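# Grip the reel and wind the cable around its hub

## Task

With one gripper holding the reel, pin the cable close to one of its ends beneath a finger of that same gripper. Then wrap the cable round the reel's hub for more than one complete turn, keeping it within roughly one cable thickness of the hub along almost the whole turn. Any stretch of cable between the flanges that doubles back the opposite way is subtracted from the turn. Declare the job finished only while that gripper keeps the reel still and lifted above the table, the other arm's moving parts are clear of both reel and cable, and the other arm is not pressing hard against the holding arm.

## Robot and tools

Robot: two six-joint arms, left_arm and right_arm, each with a two-finger parallel gripper and a wrist camera. The left base sits near y = +0.363 m and the right near y = -0.352 m, both at x about 0. Cameras: cam_high and cam_low are fixed, and cam_left_wrist and cam_right_wrist ride on the wrists. All four images are 672x504.

Frames: the scene frame has its origin at table-top height, halfway between the nominal bases. +x points out over the table, +y toward left_arm, and +z up. Image left and right do not match arm names. Reported end_effector_position (metres) and end_effector_quat_wxyz are in the scene frame. The position is the spot between the finger pads, about 1 cm short of the fingertips. In the gripper's own frame, the fingers point along +z and open along y. Motion offsets use each arm's Hand target axes, not the scene axes.

execute_actions: the argument actions is a list of actions. Each action is a list of up to 15 rows, and each row is one 1/30 s control step. If there are fewer than 15 rows, the last row repeats, so every action lasts 0.5 s. Every row has 14 numbers in [-1, 1]: dx, dy, dz, rx, ry, rz, opening for left_arm, then the same seven for right_arm. Both arms must always be filled in. The six pose numbers are an offset, not a pose. They are measured from that arm's Hand target as it stood when the action began, along that target's own axes. Rows inside one action do not add up, because each counts from the same start. Separate actions and calls do add up, so sending an offset twice moves the arm twice. For scale, 1.0 equals 0.6 m for dx, dy and dz, and 180 degrees for rx, ry and rz, which together form one rotation vector. Opening is absolute: +1 is fully open (0.094 m) and -1 is shut. Sending six zeros re-requests the current Hand target, which is how you stop an arm that is pushing against something. Remember that 0 in the opening slot is a real command, roughly half open. To keep a gripper as it is, resend its present opening. The optional argument cameras takes names or ["all"]. Images come back only when actions is empty or cameras requests them.

move: target uses the same 14-number layout and scale. Give either one row or a list of up to 15 rows. Every row is an offset from the Hand targets at the moment the move starts; rows are not chained to one another. Each gripper follows a straight path and all paths finish together. A move takes at least 0.5 s and is cut off at 10 s. The arms do not avoid obstacles or each other, and you should not route a gripper close to its own base. Other arguments:
- speed: m/s, 0.002 to 2.9, default 0.25. Give one value or one per target. Turning is capped at twice this value in rad/s.
- blend: metres of corner rounding between listed targets. The default 0 halts at each target.
- opening_speed: at least 0.2 per second on the -1..+1 scale, for gradual closing.
- grip_force: newtons per pad, 10 to 50. Give one value or one per arm. It stays set until changed, and lower values close slowly (about 4 s at 40, 8 s at 20, 16 s at 10).
- blocking: false returns after about 0.5 s while motion continues.
Faster moves stray more and hit harder, and a target set deep beyond a contact presses harder. The result adds a move: line (done, off_target, moving, held, fault). limits=paced means the command was clipped, and limits=held means a safety check withheld steps.

wait: seconds from 0 to 10; a running move continues during it. stop: brakes a running move, which needs some distance. zoom_image: camera and region [x0, y0, x1, y1] in pixels, at most 504 by 504, and only for the newest images. read_manual: licence text only. finished_scene: scene, an integer 1 or 2; it cannot be undone.

Reading results: Hand target is the last commanded pose after clipping, and it is the base for the next offsets. The controller limits each step's orientation change to 40 degrees from the measured one. Friction and load can leave a gripper a few cm off target; any new command re-requests the target. Tool commands shows the present gripper commands. grip_measured is on the opening scale. With nothing held it reads up to about 2.5 mm wide, and under a firm squeeze it reads narrower than the object. Joint velocities marked within noise means the arm is still. Joint torques include the arm's own weight, and joints 1 to 3 wrap at ±28 N m. Only execute_actions results list positions per step. Motor temperatures rise when an arm holds a load, stays stretched out, or pushes at something it cannot reach. MOTOR HOT appears at 75 °C. At 90 °C the arm folds and stays idle, and at 100 °C it drops.

Avoid: letting anything fall off the table or leaving it there; hard hits on fixed or heavy things; dropping parts from a height; arms colliding or pressing on each other, including one gripper closing on the other's fingers; strain on a wrist camera cable; and any fault stop. The simulation keeps running while you think.

Each tool is called after "Call:" as name(argument=value, ...), one argument or row to a line, values as JSON.

## Session

Call:
execute_actions(
  actions=[],
)

Scene clock: 0.00 s.
left_arm: end_effector_position=(+0.4134, +0.3747, +0.1494) grip_measured=+1.000 end_effector_quat_wxyz=(+0.619, -0.027, +0.784, +0.033) | right_arm: end_effector_position=(+0.4096, -0.3466, +0.1565) grip_measured=+1.000 end_effector_quat_wxyz=(+0.612, -0.024, +0.790, +0.028)
Joint positions: left_arm=[-0.035 1.516 0.366 0.914 -0.103 -0.005 0.094] | right_arm=[-0.031 1.549 0.396 0.9 -0.11 -0.013 0.094]
Joint velocities: within noise
Joint torques (N m): no reading
Motor temperatures (°C): left_arm=[32 31 44 37 29 28 27] | right_arm=[29 33 46 35 30 29 27]
Heat: left arm: 44 °C; right arm: 46 °C.
Hand target: left_arm +0.4125, +0.3748, +0.1457; +0.612, -0.027, +0.790, +0.033 | right_arm +0.4102, -0.3464, +0.1580; +0.612, -0.025, +0.790, +0.029
Tool commands: left_gripper/opening=+1.0 right_gripper/opening=+1.0

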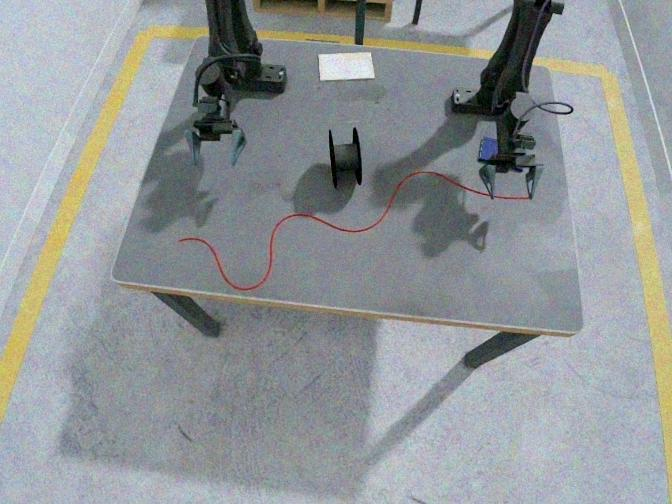

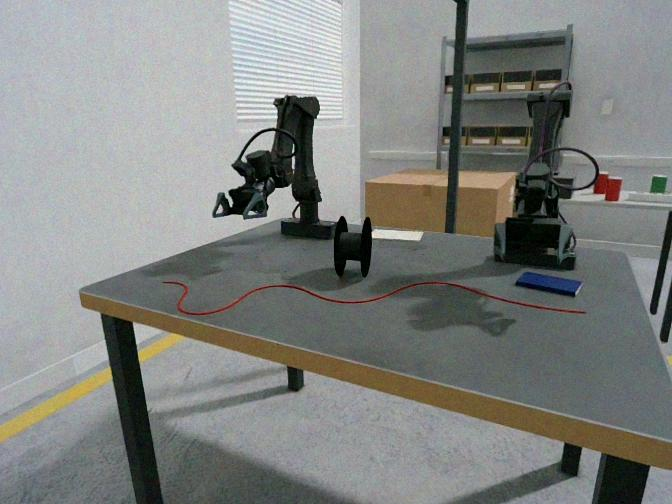

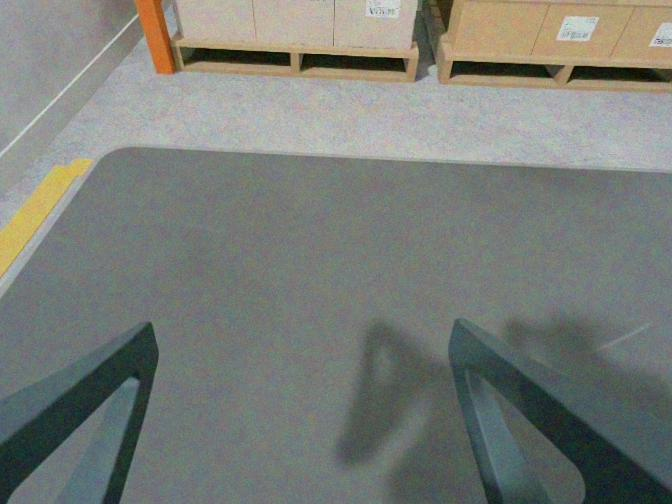

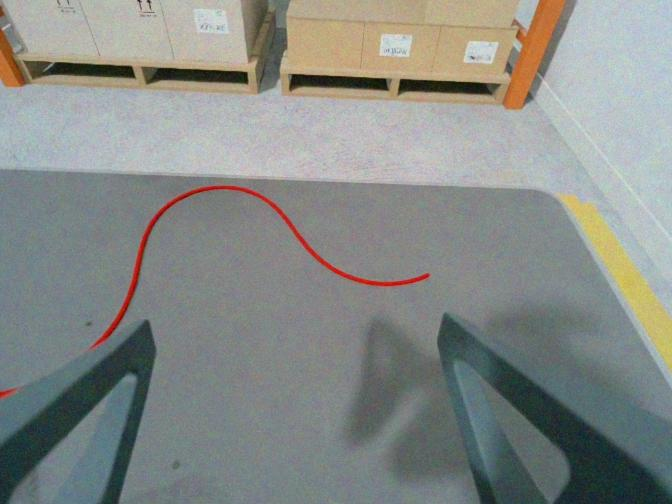

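Call:
zoom_image(
  camera="cam_high",
  region=[280, 100, 420, 205],
)

Call:
zoom_image(
  camera="cam_low",
  region=[280, 190, 440, 310],
)

Scaled by 3.600 from the camera's 672x504 image, which has a finer 960x720 frame.

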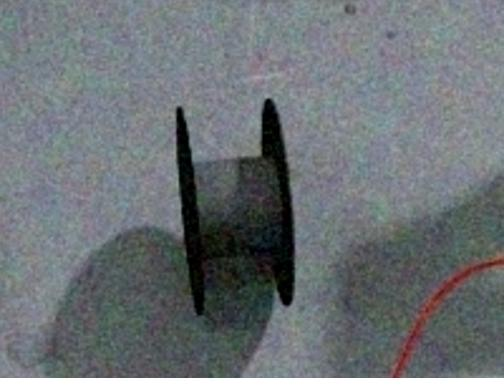

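Scaled by 3.150 from the camera's 672x504 image, which has a finer 960x720 frame.

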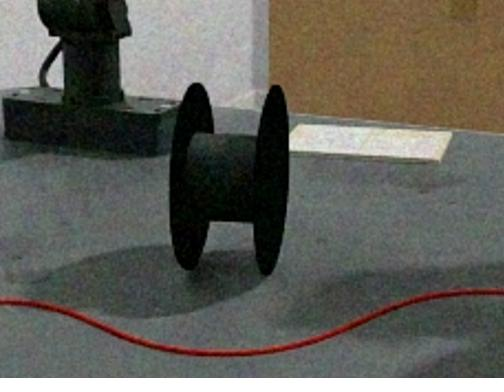

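Call:
move(
  target=[
    [-0.0365, 0.013, -0.1056, 0.01, 0.182, 0.011, 1, -0.1518, 0.1765, -0.2155, -0.0187, 0.1127, -0.013, 1],
    [-0.073, 0.0265, -0.2112, 0.0199, 0.3642, 0.0215, 1, -0.0658, 0.4653, -0.3308, -0.0374, 0.2253, -0.0259, 1],
  ],
  blend=[0.05, 0],
  cameras=["all"],
)

Scene clock: 211.20 s.
left_arm: end_effector_position=(+0.2981, +0.3792, +0.2178) grip_measured=+1.000 end_effector_quat_wxyz=(+0.089, +0.003, +0.996, +0.014) | right_arm: end_effector_position=(+0.2065, -0.0848, +0.2439) grip_measured=+1.000 end_effector_quat_wxyz=(+0.295, -0.108, +0.949, +0.037)
Joint positions: left_arm=[0.025 1.489 1.481 -1.383 -0.02 0.049 0.094] | right_arm=[1.155 1.456 1.374 -1.089 0.465 0.827 0.094]
Joint torques (N m): left_arm=[0.62 -5.29 8.03 0.9 0.07 0.08] | right_arm=[0.24 -4.48 9.55 0.54 0.31 0.22]
Motor temperatures (°C): left_arm=[31 32 43 48 28 27 27] | right_arm=[28 33 47 47 29 28 27]
Heat: left arm: 48 °C; right arm: 47 °C.
Hand target: left_arm +0.2999, +0.3798, +0.2200; +0.087, +0.003, +0.996, +0.010 | right_arm +0.2078, -0.0829, +0.2498; +0.299, -0.099, +0.948, +0.039
Off the commanded pose: left_arm 0.003 m, 1 deg | right_arm 0.006 m, 1 deg.
move: done
camera_calibration:
cam_left_wrist: T_world_to_cam=[[0.0174695, -0.998668, 0.0485565, 0.354457], [-0.940981, -0.0000040995, 0.338458, 0.238607], [-0.338007, -0.0516035, -0.939728, 0.44972], [0, 0, 0, 1]] pos_world=[0.370341, 0.377193, 0.324645]
cam_right_wrist: T_world_to_cam=[[0.20291, -0.973522, 0.105275, -0.162087], [-0.975928, -0.209838, -0.0594376, 0.229392], [0.0799545, -0.0906804, -0.992665, 0.337703], [0, 0, 0, 1]] pos_world=[0.229758, -0.0790371, 0.365924]

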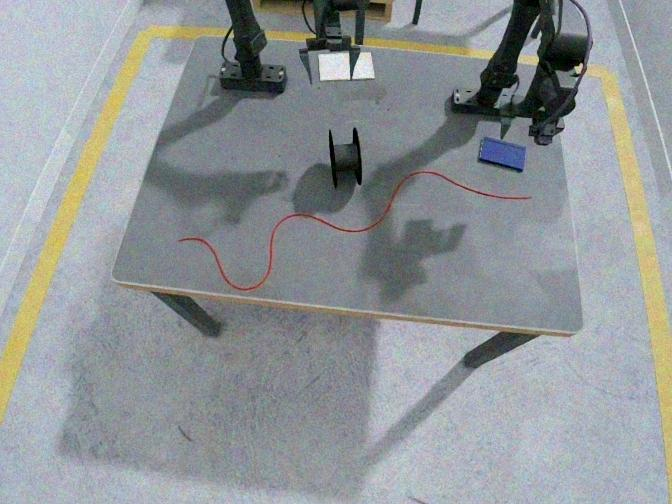

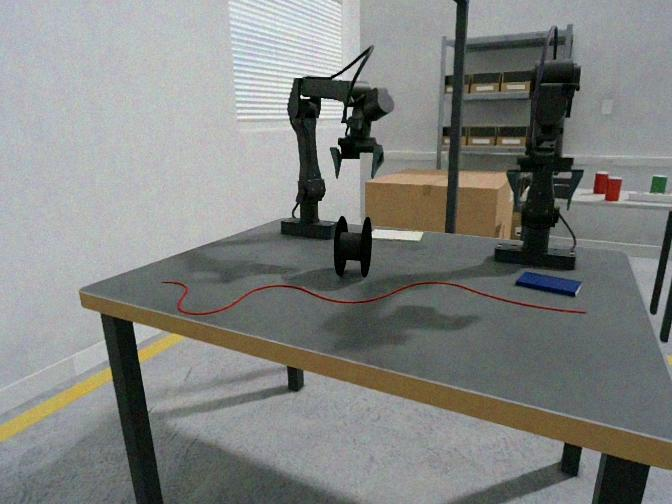

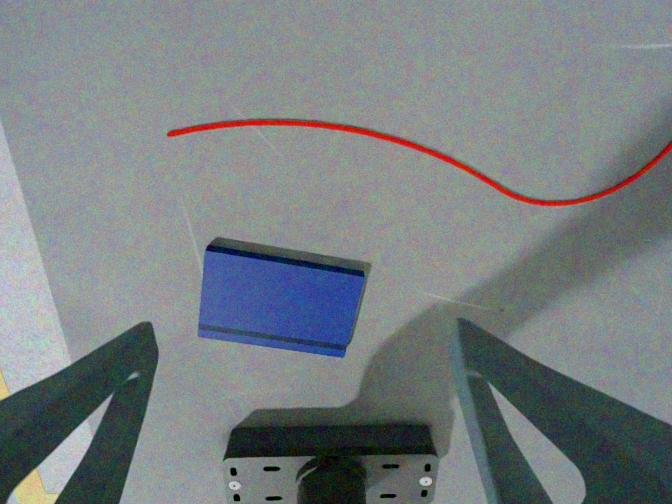

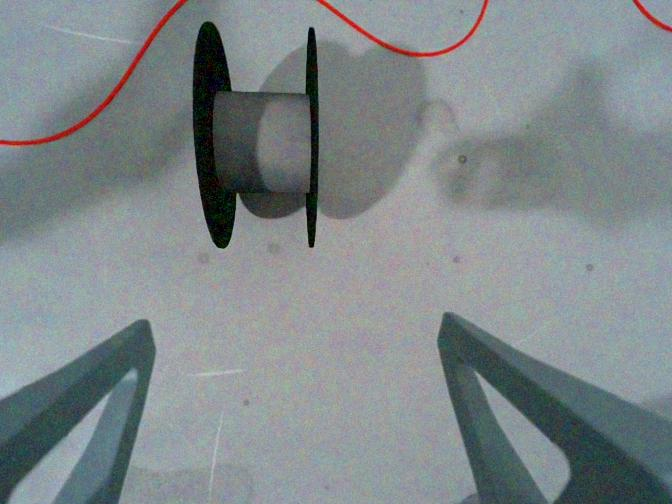

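Call:
zoom_image(
  camera="cam_right_wrist",
  region=[180, 0, 360, 260],
)

Scaled by 1.938 from the camera's 672x504 image, which has a finer 960x720 frame.

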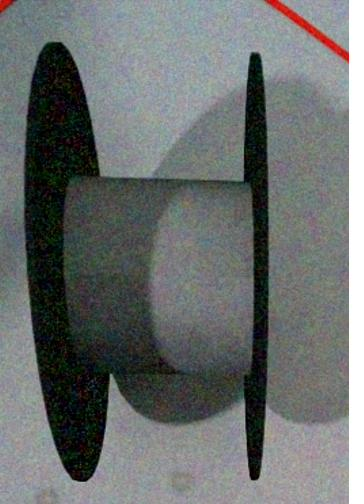

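Call:
move(
  target=[-0.052, -0.0527, 0.1772, 0.0517, 0.0361, 0.5355, 0.2, 0, 0, 0, 0, 0, 0, 1],
  cameras=["cam_left_wrist"],
)

Scene clock: 298.23 s.
left_arm: end_effector_position=(+0.3456, +0.3529, +0.1235) grip_measured=+0.202 end_effector_quat_wxyz=(+0.001, +0.743, +0.669, +0.002) | right_arm: end_effector_position=(+0.2065, -0.0850, +0.2439) grip_measured=+1.000 end_effector_quat_wxyz=(+0.295, -0.108, +0.949, +0.037)
Joint positions: left_arm=[-0.05 1.815 1.474 -1.225 -0.002 1.642 0.056] | right_arm=[1.155 1.456 1.374 -1.089 0.465 0.827 0.094]
Joint torques (N m): left_arm=[-0.54 -8.06 6.95 0.75 -0.01 0.08] | right_arm=[0.12 -4.3 9.5 0.55 0.32 0.22]
Motor temperatures (°C): left_arm=[31 33 43 39 28 27 27] | right_arm=[28 33 49 42 29 28 27]
Heat: left arm: 43 °C; right arm: 49 °C.
Hand target: left_arm +0.3489, +0.3500, +0.1202; +0.000, +0.749, +0.663, +0.000 | right_arm +0.2078, -0.0829, +0.2498; +0.299, -0.100, +0.948, +0.039
Off the commanded pose: left_arm 0.006 m, 1 deg | right_arm 0.006 m, 1 deg.
move: done
camera_calibration:
cam_left_wrist: T_world_to_cam=[[-0.995322, 0.0694282, 0.0671816, 0.30276], [0.0938431, 0.860039, 0.501525, -0.365954], [-0.0229588, 0.505483, -0.862531, 0.0608388], [0, 0, 0, 1]] pos_world=[0.337083, 0.262962, 0.21567]
Images, in order (width x height): cam_left_wrist 672x504.

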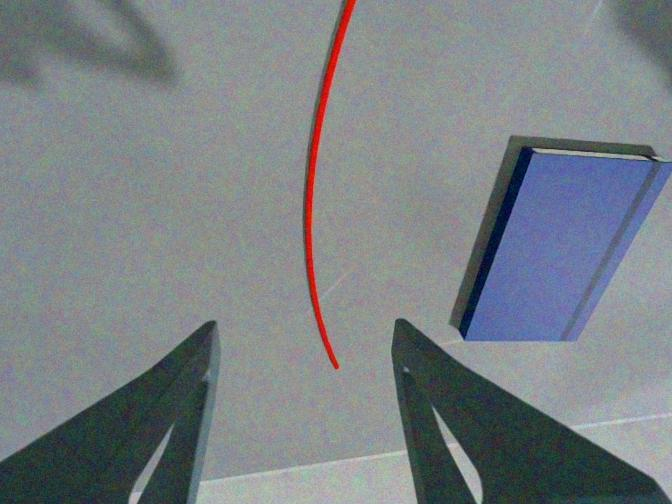

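Call:
move(
  target=[-0.051, -0.0053, 0.155, 0, 0, 0.0444, 0.2, 0, 0, 0, 0, 0, 0, 1],
  cameras=["cam_left_wrist", "cam_low"],
)

Scene clock: 317.30 s.
left_arm: end_effector_position=(+0.3454, +0.3210, +0.0329) grip_measured=+0.202 end_effector_quat_wxyz=(+0.004, +0.790, +0.614, +0.007) | right_arm: end_effector_position=(+0.2065, -0.0850, +0.2439) grip_measured=+1.000 end_effector_quat_wxyz=(+0.295, -0.108, +0.949, +0.037)
Joint positions: left_arm=[-0.145 1.906 1.219 -0.867 -0.004 1.692 0.056] | right_arm=[1.155 1.456 1.374 -1.089 0.465 0.827 0.094]
Joint torques (N m): left_arm=[-0.14 -9.02 4.97 0.75 0 0.11] | right_arm=[0.28 -4.38 9.54 0.58 0.34 0.16]
Heat: left arm: 44 °C; right arm: 49 °C.
Hand target: left_arm +0.3419, +0.3201, +0.0271; +0.000, +0.793, +0.609, +0.000 | right_arm +0.2078, -0.0829, +0.2498; +0.299, -0.100, +0.948, +0.039
Off the commanded pose: left_arm 0.007 m, 1 deg | right_arm 0.006 m, 1 deg.
move: done
camera_calibration:
cam_left_wrist: T_world_to_cam=[[-0.975381, 0.213069, 0.0568679, 0.258257], [0.212211, 0.836705, 0.504867, -0.326534], [0.0599897, 0.504506, -0.861322, -0.0296123], [0, 0, 0, 1]] pos_world=[0.322969, 0.233126, 0.124664]
Images, in order (width x height): cam_low 672x504, cam_left_wrist 672x504.

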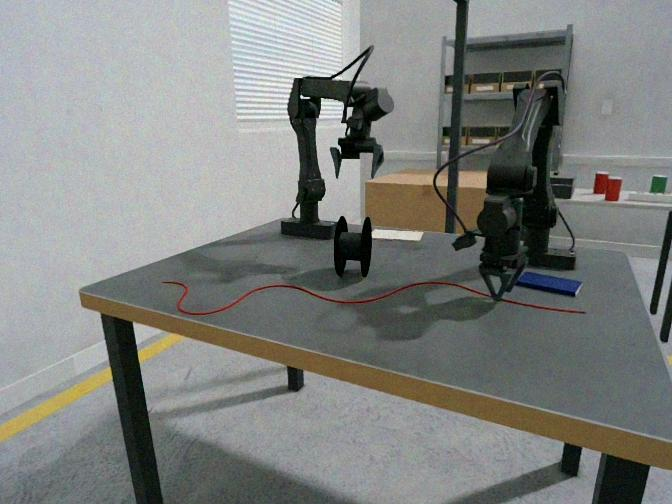

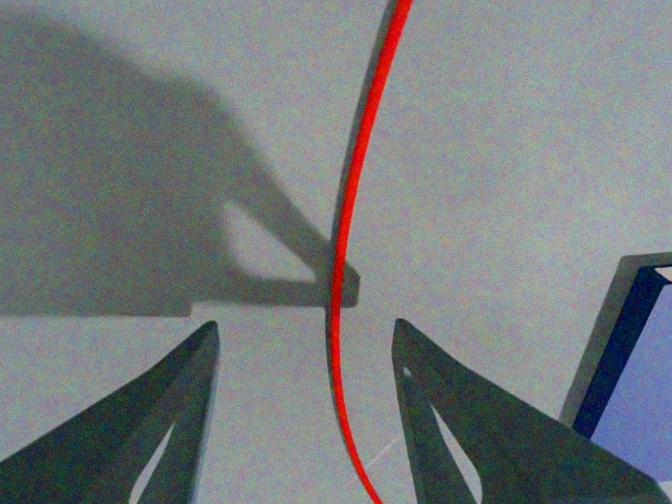

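Call:
move(
  target=[0, -0.0167, 0.0277, 0, 0, 0, 0.2, 0, 0, 0, 0, 0, 0, 1],
  speed=0.08,
  cameras=["cam_left_wrist"],
)

Scene clock: 328.67 s.
left_arm: end_effector_position=(+0.3373, +0.3221, +0.0202) grip_measured=+0.201 end_effector_quat_wxyz=(+0.003, +0.791, +0.612, +0.006) | right_arm: end_effector_position=(+0.2065, -0.0850, +0.2439) grip_measured=+1.000 end_effector_quat_wxyz=(+0.295, -0.108, +0.949, +0.037)
Joint positions: left_arm=[-0.145 1.904 1.159 -0.814 -0.004 1.696 0.056] | right_arm=[1.155 1.456 1.374 -1.089 0.465 0.827 0.094]
Joint torques (N m): left_arm=[0.2 -8.77 3.36 0.94 -0.01 0.07] | right_arm=[0.27 -4.26 9.51 0.57 0.33 0.17]
Heat: left arm: 43 °C; right arm: 49 °C.
Hand target: left_arm +0.3322, +0.3227, +0.0105; +0.000, +0.793, +0.609, +0.000 | right_arm +0.2078, -0.0829, +0.2498; +0.299, -0.100, +0.948, +0.039
Off the commanded pose: left_arm 0.011 m, 1 deg | right_arm 0.006 m, 1 deg.
move: off_target (left_arm)
camera_calibration:
cam_left_wrist: T_world_to_cam=[[-0.974164, 0.217526, 0.0607234, 0.248768], [0.217975, 0.835253, 0.504817, -0.320886], [0.0590915, 0.50501, -0.861088, -0.0404336], [0, 0, 0, 1]] pos_world=[0.314676, 0.234326, 0.112066]
Images, in order (width x height): cam_left_wrist 672x504.

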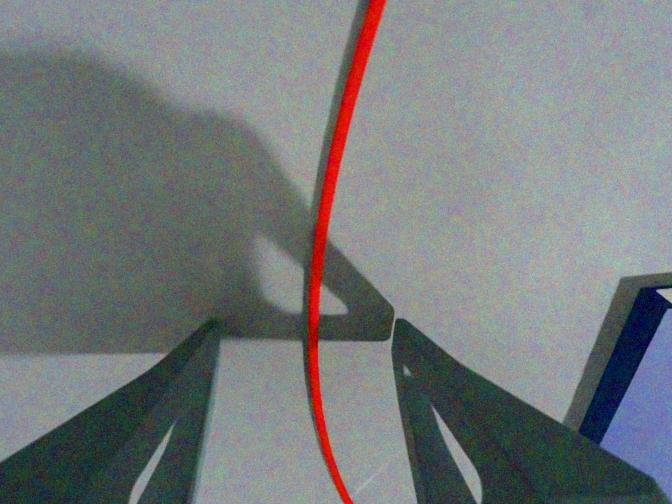

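Call:
move(
  target=[
    [0, 0, -0.0085, 0, 0, 0, 0.2, 0, 0, 0, 0, 0, 0, 1],
    [0, 0, -0.0085, 0, 0, 0, -1, 0, 0, 0, 0, 0, 0, 1],
  ],
  speed=0.08,
  opening_speed=0.8,
  cameras=["cam_left_wrist"],
)

Scene clock: 337.83 s.
left_arm: end_effector_position=(+0.3407, +0.3216, +0.0205) grip_measured=-0.931 end_effector_quat_wxyz=(+0.008, +0.791, +0.612, +0.011) | right_arm: end_effector_position=(+0.2065, -0.0850, +0.2439) grip_measured=+1.000 end_effector_quat_wxyz=(+0.295, -0.108, +0.949, +0.037)
Joint positions: left_arm=[-0.145 1.903 1.159 -0.801 -0.004 1.697 0.003] | right_arm=[1.155 1.456 1.374 -1.089 0.465 0.827 0.094]
Joint torques (N m): left_arm=[0.21 -9.58 4.15 0.69 0.01 0.07] | right_arm=[0.4 -4.23 9.63 0.57 0.35 0.2]
Heat: left arm: 42 °C; right arm: 49 °C.
Hand target: left_arm +0.3322, +0.3227, +0.0156; +0.000, +0.793, +0.609, +0.000 | right_arm +0.2078, -0.0829, +0.2498; +0.299, -0.100, +0.948, +0.039
Off the commanded pose: left_arm 0.010 m, 2 deg | right_arm 0.006 m, 1 deg.
move: done
camera_calibration:
cam_left_wrist: T_world_to_cam=[[-0.97484, 0.217956, 0.0467225, 0.252617], [0.211195, 0.836045, 0.506386, -0.319422], [0.0713078, 0.503512, -0.86104, -0.0437711], [0, 0, 0, 1]] pos_world=[0.316842, 0.234031, 0.112259]
Images, in order (width x height): cam_left_wrist 672x504.

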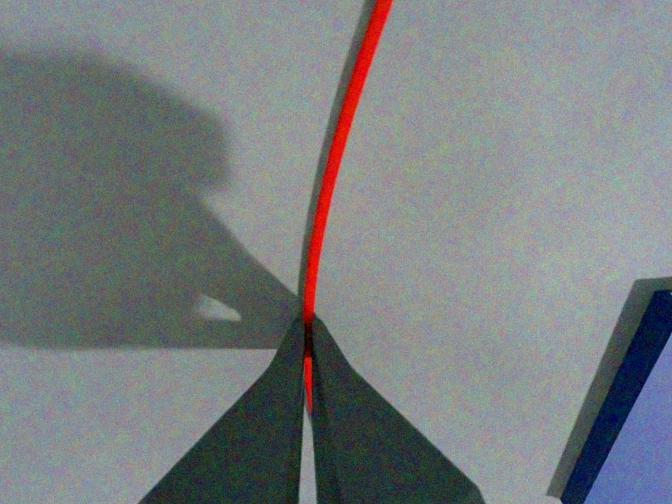

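Call:
move(
  target=[0, 0, -0.25, 0, 0, 0, -1, 0, 0, 0, 0, 0, 0, 1],
  speed=0.2,
  cameras=["cam_left_wrist", "cam_low", "cam_high", "cam_right_wrist"],
)

Scene clock: 346.23 s.
left_arm: end_effector_position=(+0.3338, +0.3225, +0.1594) grip_measured=-0.931 end_effector_quat_wxyz=(-0.003, +0.791, +0.612, +0.000) | right_arm: end_effector_position=(+0.2065, -0.0850, +0.2439) grip_measured=+1.000 end_effector_quat_wxyz=(+0.295, -0.108, +0.949, +0.037)
Joint positions: left_arm=[-0.145 1.782 1.575 -1.368 -0.004 1.697 0.003] | right_arm=[1.155 1.456 1.374 -1.089 0.465 0.827 0.094]
Joint torques (N m): left_arm=[0.24 -9.99 7.28 0.54 0 0.09] | right_arm=[0.27 -4.3 9.68 0.57 0.32 0.19]
Heat: left arm: 42 °C; right arm: 49 °C.
Hand target: left_arm +0.3323, +0.3227, +0.1656; +0.000, +0.793, +0.609, +0.000 | right_arm +0.2078, -0.0829, +0.2498; +0.299, -0.100, +0.948, +0.039
Off the commanded pose: left_arm 0.006 m, 1 deg | right_arm 0.006 m, 1 deg.
move: done
camera_calibration:
cam_left_wrist: T_world_to_cam=[[-0.973062, 0.217705, 0.0758594, 0.234043], [0.225854, 0.834163, 0.503151, -0.392796], [0.0462594, 0.506731, -0.860862, 0.0830455], [0, 0, 0, 1]] pos_world=[0.312611, 0.234622, 0.251372]
cam_right_wrist: T_world_to_cam=[[0.202615, -0.973541, 0.105663, -0.162241], [-0.976022, -0.209532, -0.0589726, 0.229148], [0.079552, -0.0911805, -0.992652, 0.33775], [0, 0, 0, 1]] pos_world=[0.229657, -0.0791382, 0.365924]

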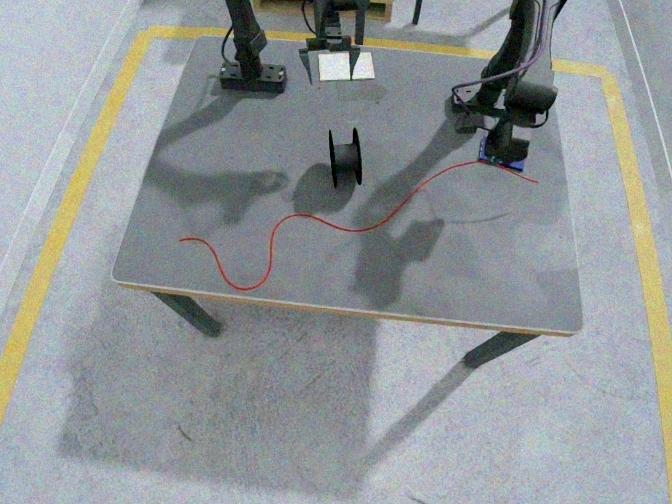

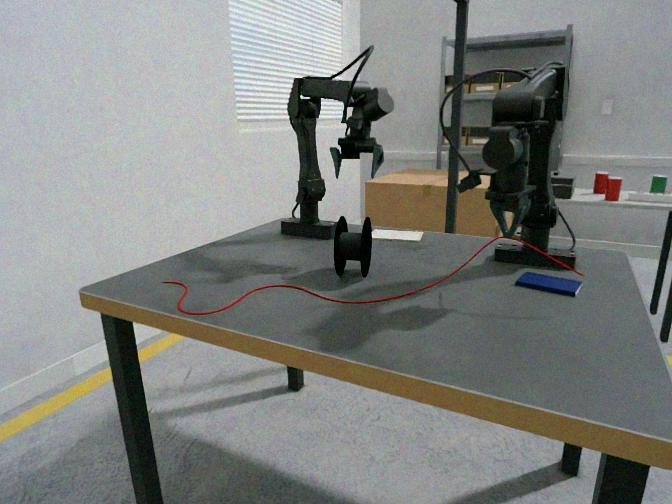

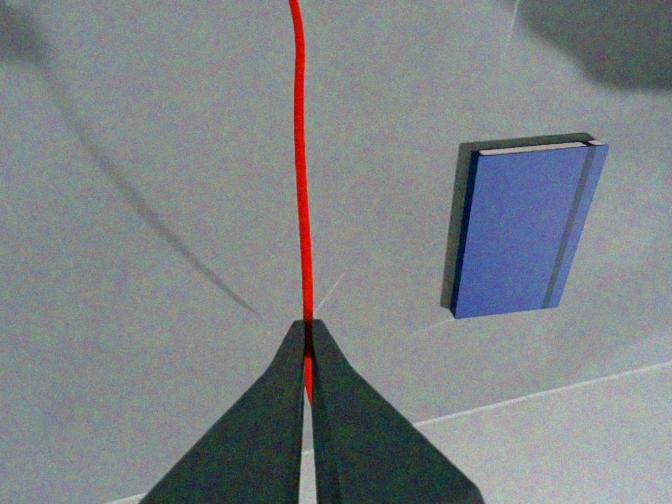

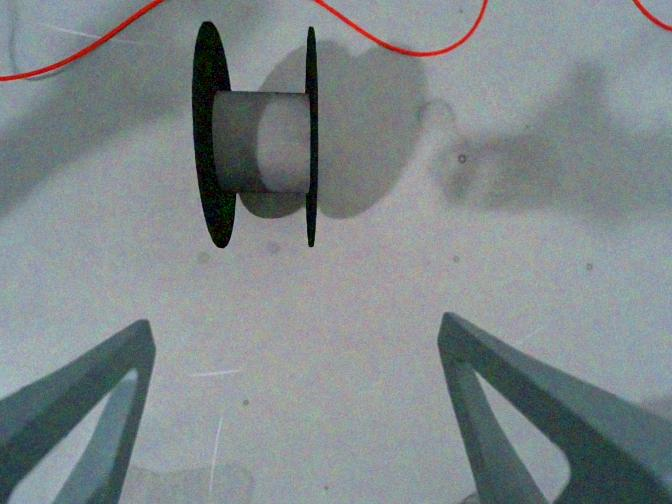

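Call:
zoom_image(
  camera="cam_low",
  region=[400, 170, 620, 330],
)

Scaled by 2.291 from the camera's 672x504 image, which has a finer 960x720 frame.

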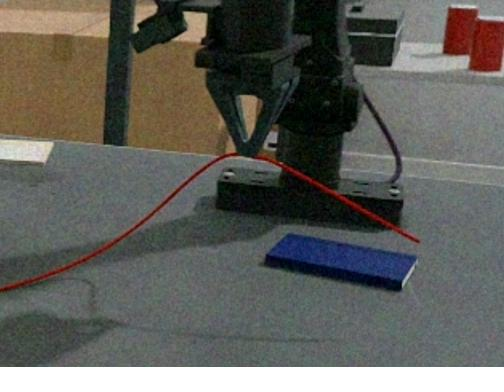

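Call:
move(
  target=[-0.3293, 0.1273, -0.1157, 0, 0, -0.65, -1, 0, 0, 0, 0, 0, 0, 1],
  speed=0.35,
  cameras=["cam_left_wrist", "cam_low", "cam_high"],
)

Scene clock: 413.87 s.
left_arm: end_effector_position=(+0.3528, +0.1148, +0.2390) grip_measured=-0.931 end_effector_quat_wxyz=(+0.081, -0.100, +0.989, -0.071) | right_arm: end_effector_position=(+0.2065, -0.0850, +0.2439) grip_measured=+1.000 end_effector_quat_wxyz=(+0.295, -0.108, +0.949, +0.037)
Joint positions: left_arm=[-0.647 2.044 2.236 -1.546 -0.004 -0.83 0.003] | right_arm=[1.155 1.456 1.374 -1.089 0.465 0.827 0.094]
Joint torques (N m): left_arm=[-0.14 -9.66 7.68 1 -0.01 -0.09] | right_arm=[0.25 -4.46 9.4 0.58 0.32 0.15]
Heat: left arm: 44 °C; right arm: 49 °C.
Hand target: left_arm +0.3550, +0.1120, +0.2351; +0.000, -0.105, +0.995, +0.000 | right_arm +0.2078, -0.0829, +0.2498; +0.299, -0.100, +0.948, +0.039
Off the commanded pose: left_arm 0.005 m, 12 deg | right_arm 0.006 m, 1 deg.
joint sent to its limit (left arm) — joint 4 (wrist pitch), lower limit. The joint targets are off in orientation, not in position.
move: off_target (left_arm)
camera_calibration:
cam_left_wrist: T_world_to_cam=[[0.205537, -0.951079, 0.230657, -0.0269375], [-0.926211, -0.112929, 0.359695, 0.285646], [-0.316051, -0.287568, -0.904111, 0.485341], [0, 0, 0, 1]] pos_world=[0.423498, 0.146206, 0.34227]
Images, in order (width x height): cam_high 672x504, cam_low 672x504, cam_left_wrist 672x504.

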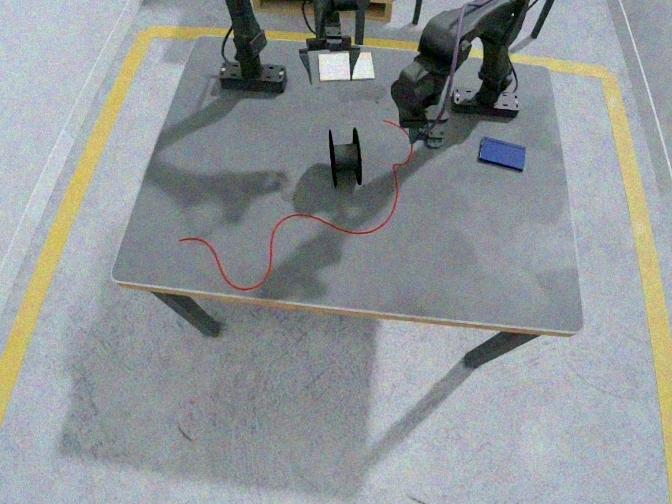

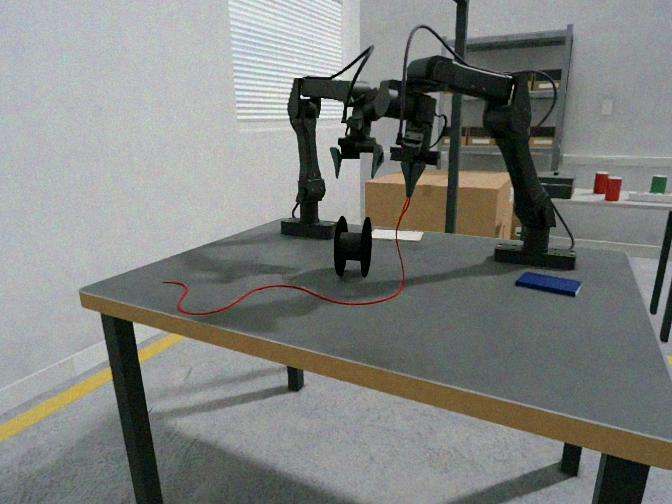

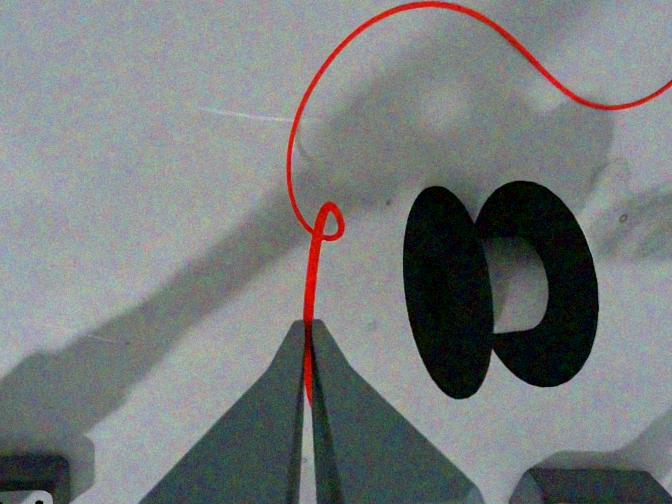

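Call:
move(
  target=[-0.0303, -0.2809, -0.045, 0.111, 0, 0, -1, 0, 0, 0, 0, 0, 0, 1],
  speed=0.2,
  cameras=["all"],
)

Scene clock: 450.30 s.
left_arm: end_effector_position=(+0.4053, -0.0443, +0.2699) grip_measured=-0.931 end_effector_quat_wxyz=(+0.121, -0.111, +0.940, -0.301) | right_arm: end_effector_position=(+0.2065, -0.0850, +0.2439) grip_measured=+1.000 end_effector_quat_wxyz=(+0.295, -0.108, +0.949, +0.037)
Joint positions: left_arm=[-0.755 2.431 2.846 -1.353 0.201 -1.039 0.003] | right_arm=[1.155 1.456 1.374 -1.089 0.465 0.827 0.094]
Joint torques (N m): left_arm=[-0.03 -12.55 7.68 1.77 0.12 -0.06] | right_arm=[0.14 -4.41 9.54 0.59 0.32 0.22]
Motor temperatures (°C): left_arm=[31 39 44 35 28 27 30] | right_arm=[28 33 49 38 29 28 27]
Heat: left arm: 44 °C; right arm: 49 °C.
Hand target: left_arm +0.4079, -0.0490, +0.2619; +0.018, -0.103, +0.979, -0.173 | right_arm +0.2078, -0.0829, +0.2498; +0.299, -0.100, +0.948, +0.039
Off the commanded pose: left_arm 0.009 m, 19 deg | right_arm 0.006 m, 1 deg.
elbow stopped short (left arm): the move would have taken joint 3 (elbow) straighter than the controller allows.
move: off_target (left_arm)
camera_calibration:
cam_left_wrist: T_world_to_cam=[[0.146051, -0.743983, 0.652042, -0.276573], [-0.967366, 0.0305463, 0.251534, 0.357408], [-0.207055, -0.6675, -0.715243, 0.372106], [0, 0, 0, 1]] pos_world=[0.463184, 0.0316979, 0.356583]
cam_right_wrist: T_world_to_cam=[[0.202615, -0.973541, 0.105663, -0.162241], [-0.976022, -0.209532, -0.0589726, 0.229148], [0.079552, -0.0911805, -0.992652, 0.33775], [0, 0, 0, 1]] pos_world=[0.229657, -0.0791382, 0.365924]

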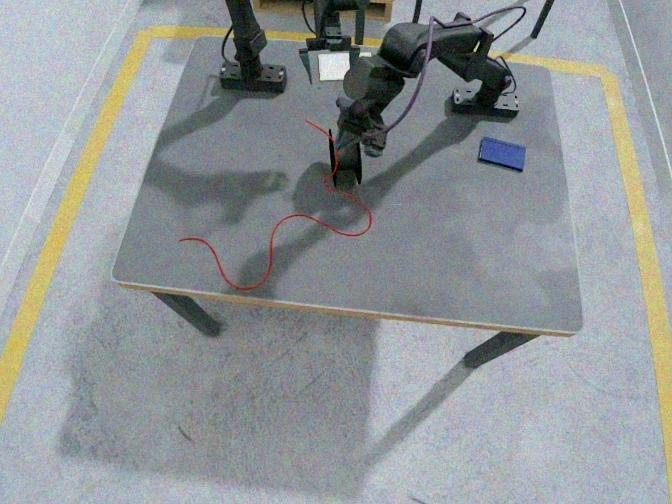

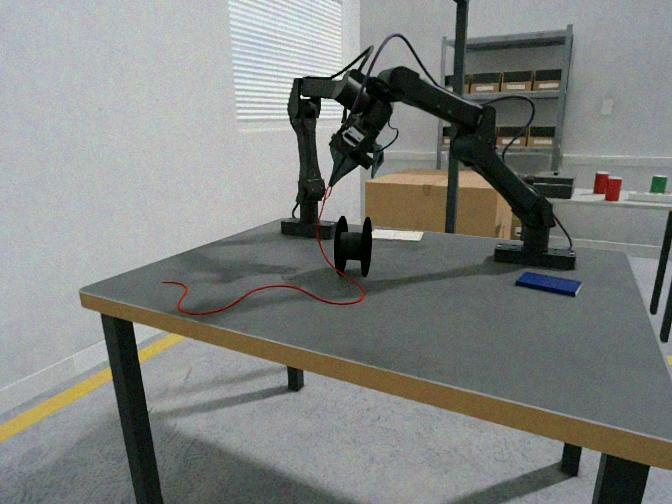

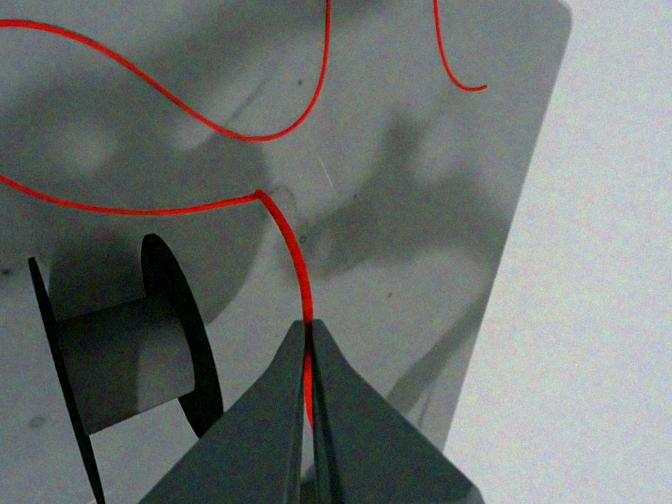

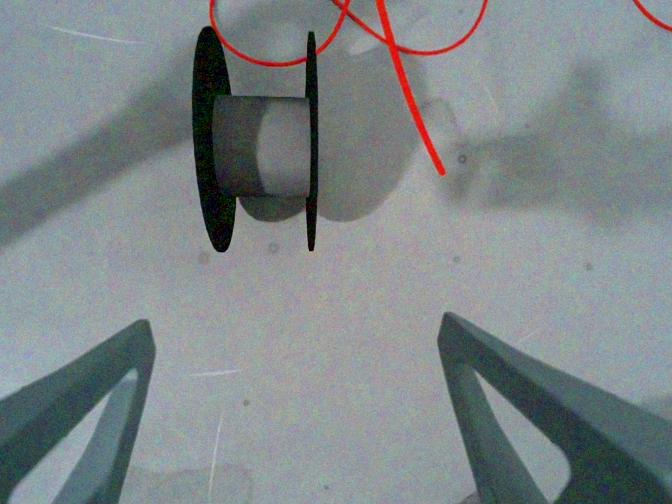

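Call:
move(
  target=[-0.0257, 0, 0, 0.3046, 0.0265, -0.0511, -1, 0, 0, 0, 0, 0, 0, 1],
  speed=0.3,
  cameras=["all"],
)

Scene clock: 501.17 s.
left_arm: end_effector_position=(+0.4281, -0.0488, +0.2559) grip_measured=-0.931 end_effector_quat_wxyz=(+0.010, -0.154, +0.781, -0.606) | right_arm: end_effector_position=(+0.2065, -0.0850, +0.2439) grip_measured=+1.000 end_effector_quat_wxyz=(+0.295, -0.108, +0.949, +0.037)
Joint positions: left_arm=[-0.583 2.037 1.6 0.063 0.756 -1.486 0.003] | right_arm=[1.155 1.456 1.374 -1.089 0.465 0.827 0.094]
Joint torques (N m): left_arm=[0.1 -15.73 5.79 2.21 0.22 -0.04] | right_arm=[0.42 -4.34 9.55 0.59 0.32 0.19]
Motor temperatures (°C): left_arm=[30 44 43 38 28 27 30] | right_arm=[28 33 50 37 29 28 27]
Heat: left arm: 44 °C; right arm: 50 °C.
Hand target: left_arm +0.4230, -0.0458, +0.2620; +0.011, -0.152, +0.779, -0.608 | right_arm +0.2078, -0.0829, +0.2498; +0.299, -0.100, +0.948, +0.039
Off the commanded pose: left_arm 0.008 m, 0 deg | right_arm 0.006 m, 1 deg.
move: done
camera_calibration:
cam_left_wrist: T_world_to_cam=[[0.245666, -0.141417, 0.958984, -0.365905], [-0.927641, 0.252792, 0.274915, 0.370993], [-0.281301, -0.95713, -0.0690815, 0.216128], [0, 0, 0, 1]] pos_world=[0.494836, 0.0613335, 0.263836]
cam_right_wrist: T_world_to_cam=[[0.202615, -0.973541, 0.105663, -0.162241], [-0.976022, -0.209532, -0.0589726, 0.229148], [0.079552, -0.0911805, -0.992652, 0.33775], [0, 0, 0, 1]] pos_world=[0.229657, -0.0791382, 0.365924]

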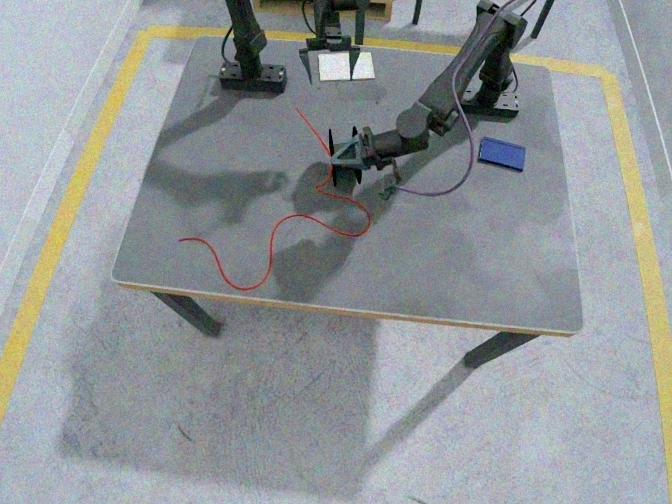

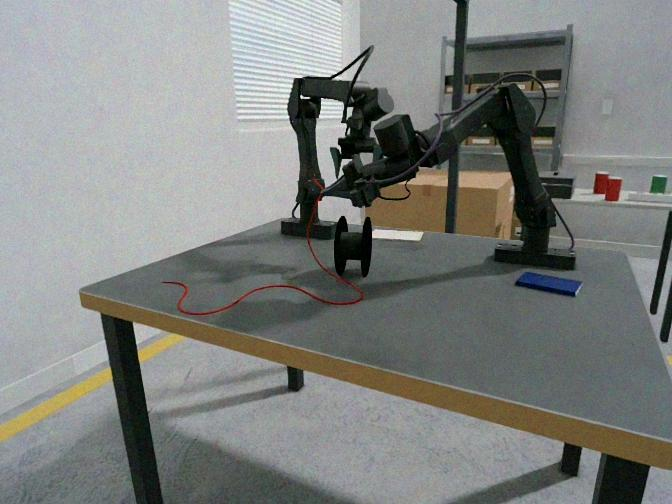

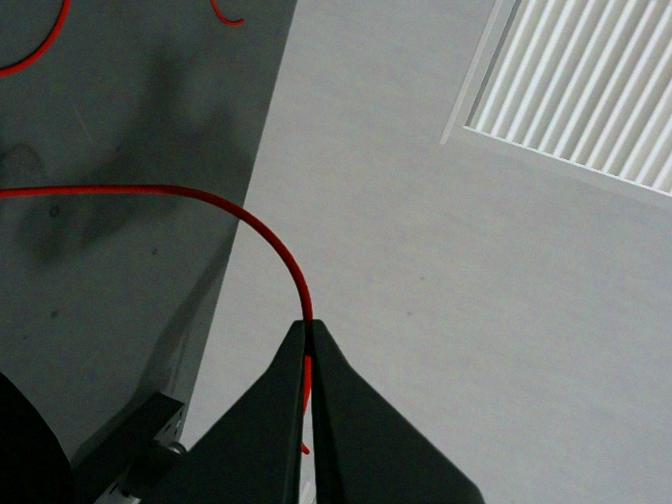

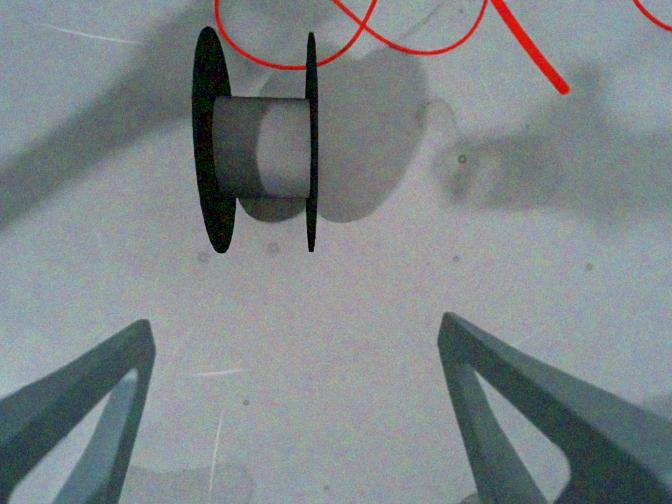

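Call:
move(
  target=[0.0207, 0.0217, -0.0022, 0, 0.117, 0, -1, 0, 0, 0, 0, 0, 0, 1],
  speed=0.25,
  cameras=["cam_high", "cam_low", "cam_right_wrist"],
)

Scene clock: 520.63 s.
left_arm: end_effector_position=(+0.4041, -0.0445, +0.2593) grip_measured=-0.931 end_effector_quat_wxyz=(-0.125, -0.038, +0.766, -0.629) | right_arm: end_effector_position=(+0.2065, -0.0850, +0.2439) grip_measured=+1.000 end_effector_quat_wxyz=(+0.295, -0.108, +0.949, +0.037)
Joint positions: left_arm=[-0.523 2.164 1.769 -0.077 1.171 -1.377 0.003] | right_arm=[1.155 1.456 1.374 -1.089 0.465 0.827 0.094]
Joint torques (N m): left_arm=[0.4 -11.89 9.24 1.75 0.42 0.11] | right_arm=[0.09 -4.3 9.42 0.61 0.32 0.22]
Heat: left arm: 43 °C; right arm: 50 °C.
Hand target: left_arm +0.4079, -0.0448, +0.2521; -0.132, -0.038, +0.768, -0.626 | right_arm +0.2078, -0.0829, +0.2498; +0.299, -0.100, +0.948, +0.039
Off the commanded pose: left_arm 0.008 m, 1 deg | right_arm 0.006 m, 1 deg.
move: done
camera_calibration:
cam_right_wrist: T_world_to_cam=[[0.202615, -0.973541, 0.105663, -0.162241], [-0.976022, -0.209532, -0.0589726, 0.229148], [0.079552, -0.0911805, -0.992652, 0.33775], [0, 0, 0, 1]] pos_world=[0.229657, -0.0791382, 0.365924]
Images, in order (width x height): cam_high 672x504, cam_low 672x504, cam_right_wrist 672x504.

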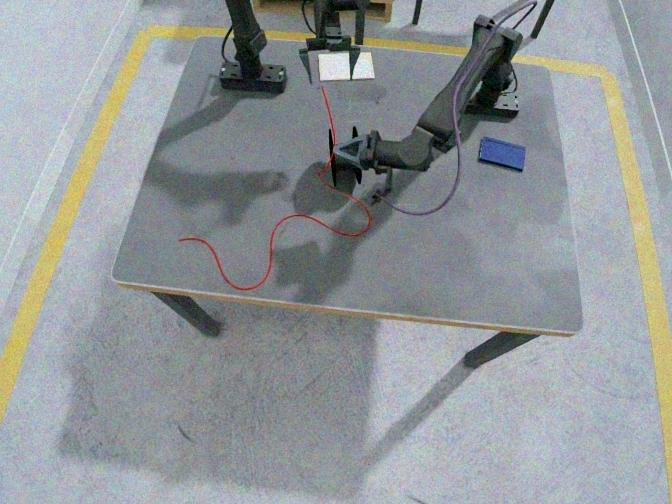

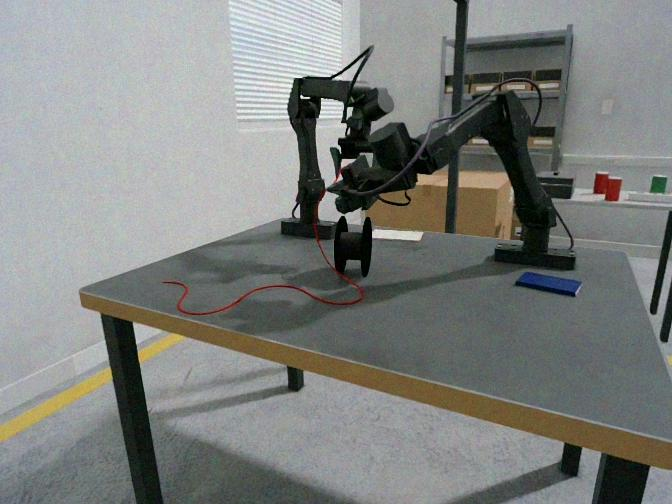

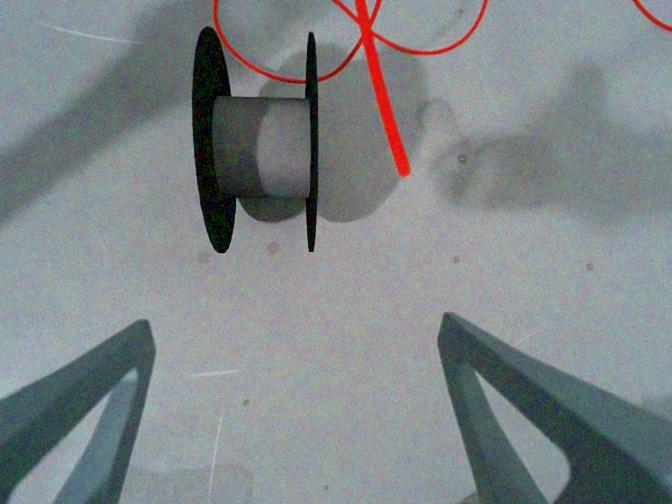

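Call:
zoom_image(
  camera="cam_low",
  region=[280, 120, 440, 240],
)

Call:
zoom_image(
  camera="cam_high",
  region=[290, 60, 430, 220],
)

Scaled by 3.150 from the camera's 672x504 image, which has a finer 960x720 frame.

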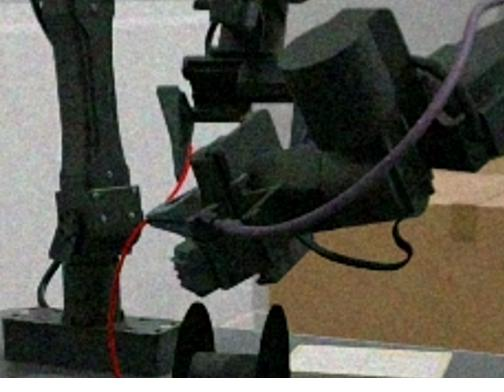

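Scaled by 3.150 from the camera's 672x504 image, which has a finer 960x720 frame.

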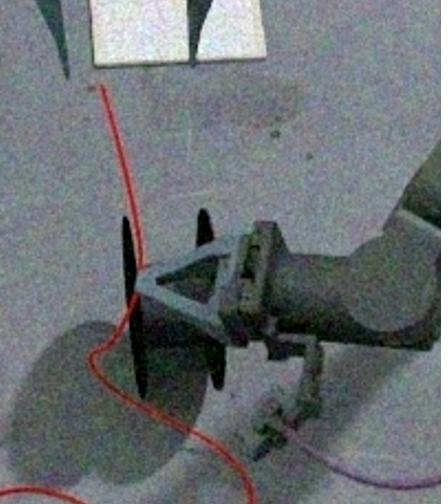

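Call:
zoom_image(
  camera="cam_right_wrist",
  region=[300, 0, 460, 190],
)

Scaled by 2.653 from the camera's 672x504 image, which has a finer 960x720 frame.

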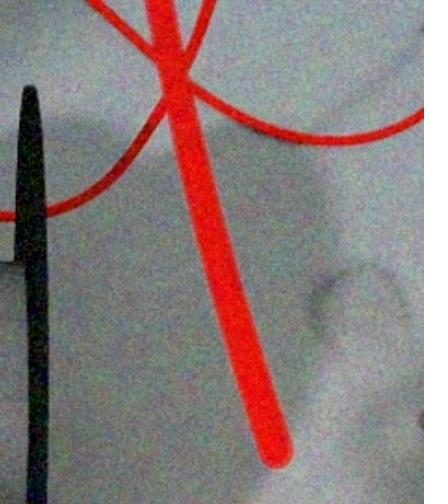

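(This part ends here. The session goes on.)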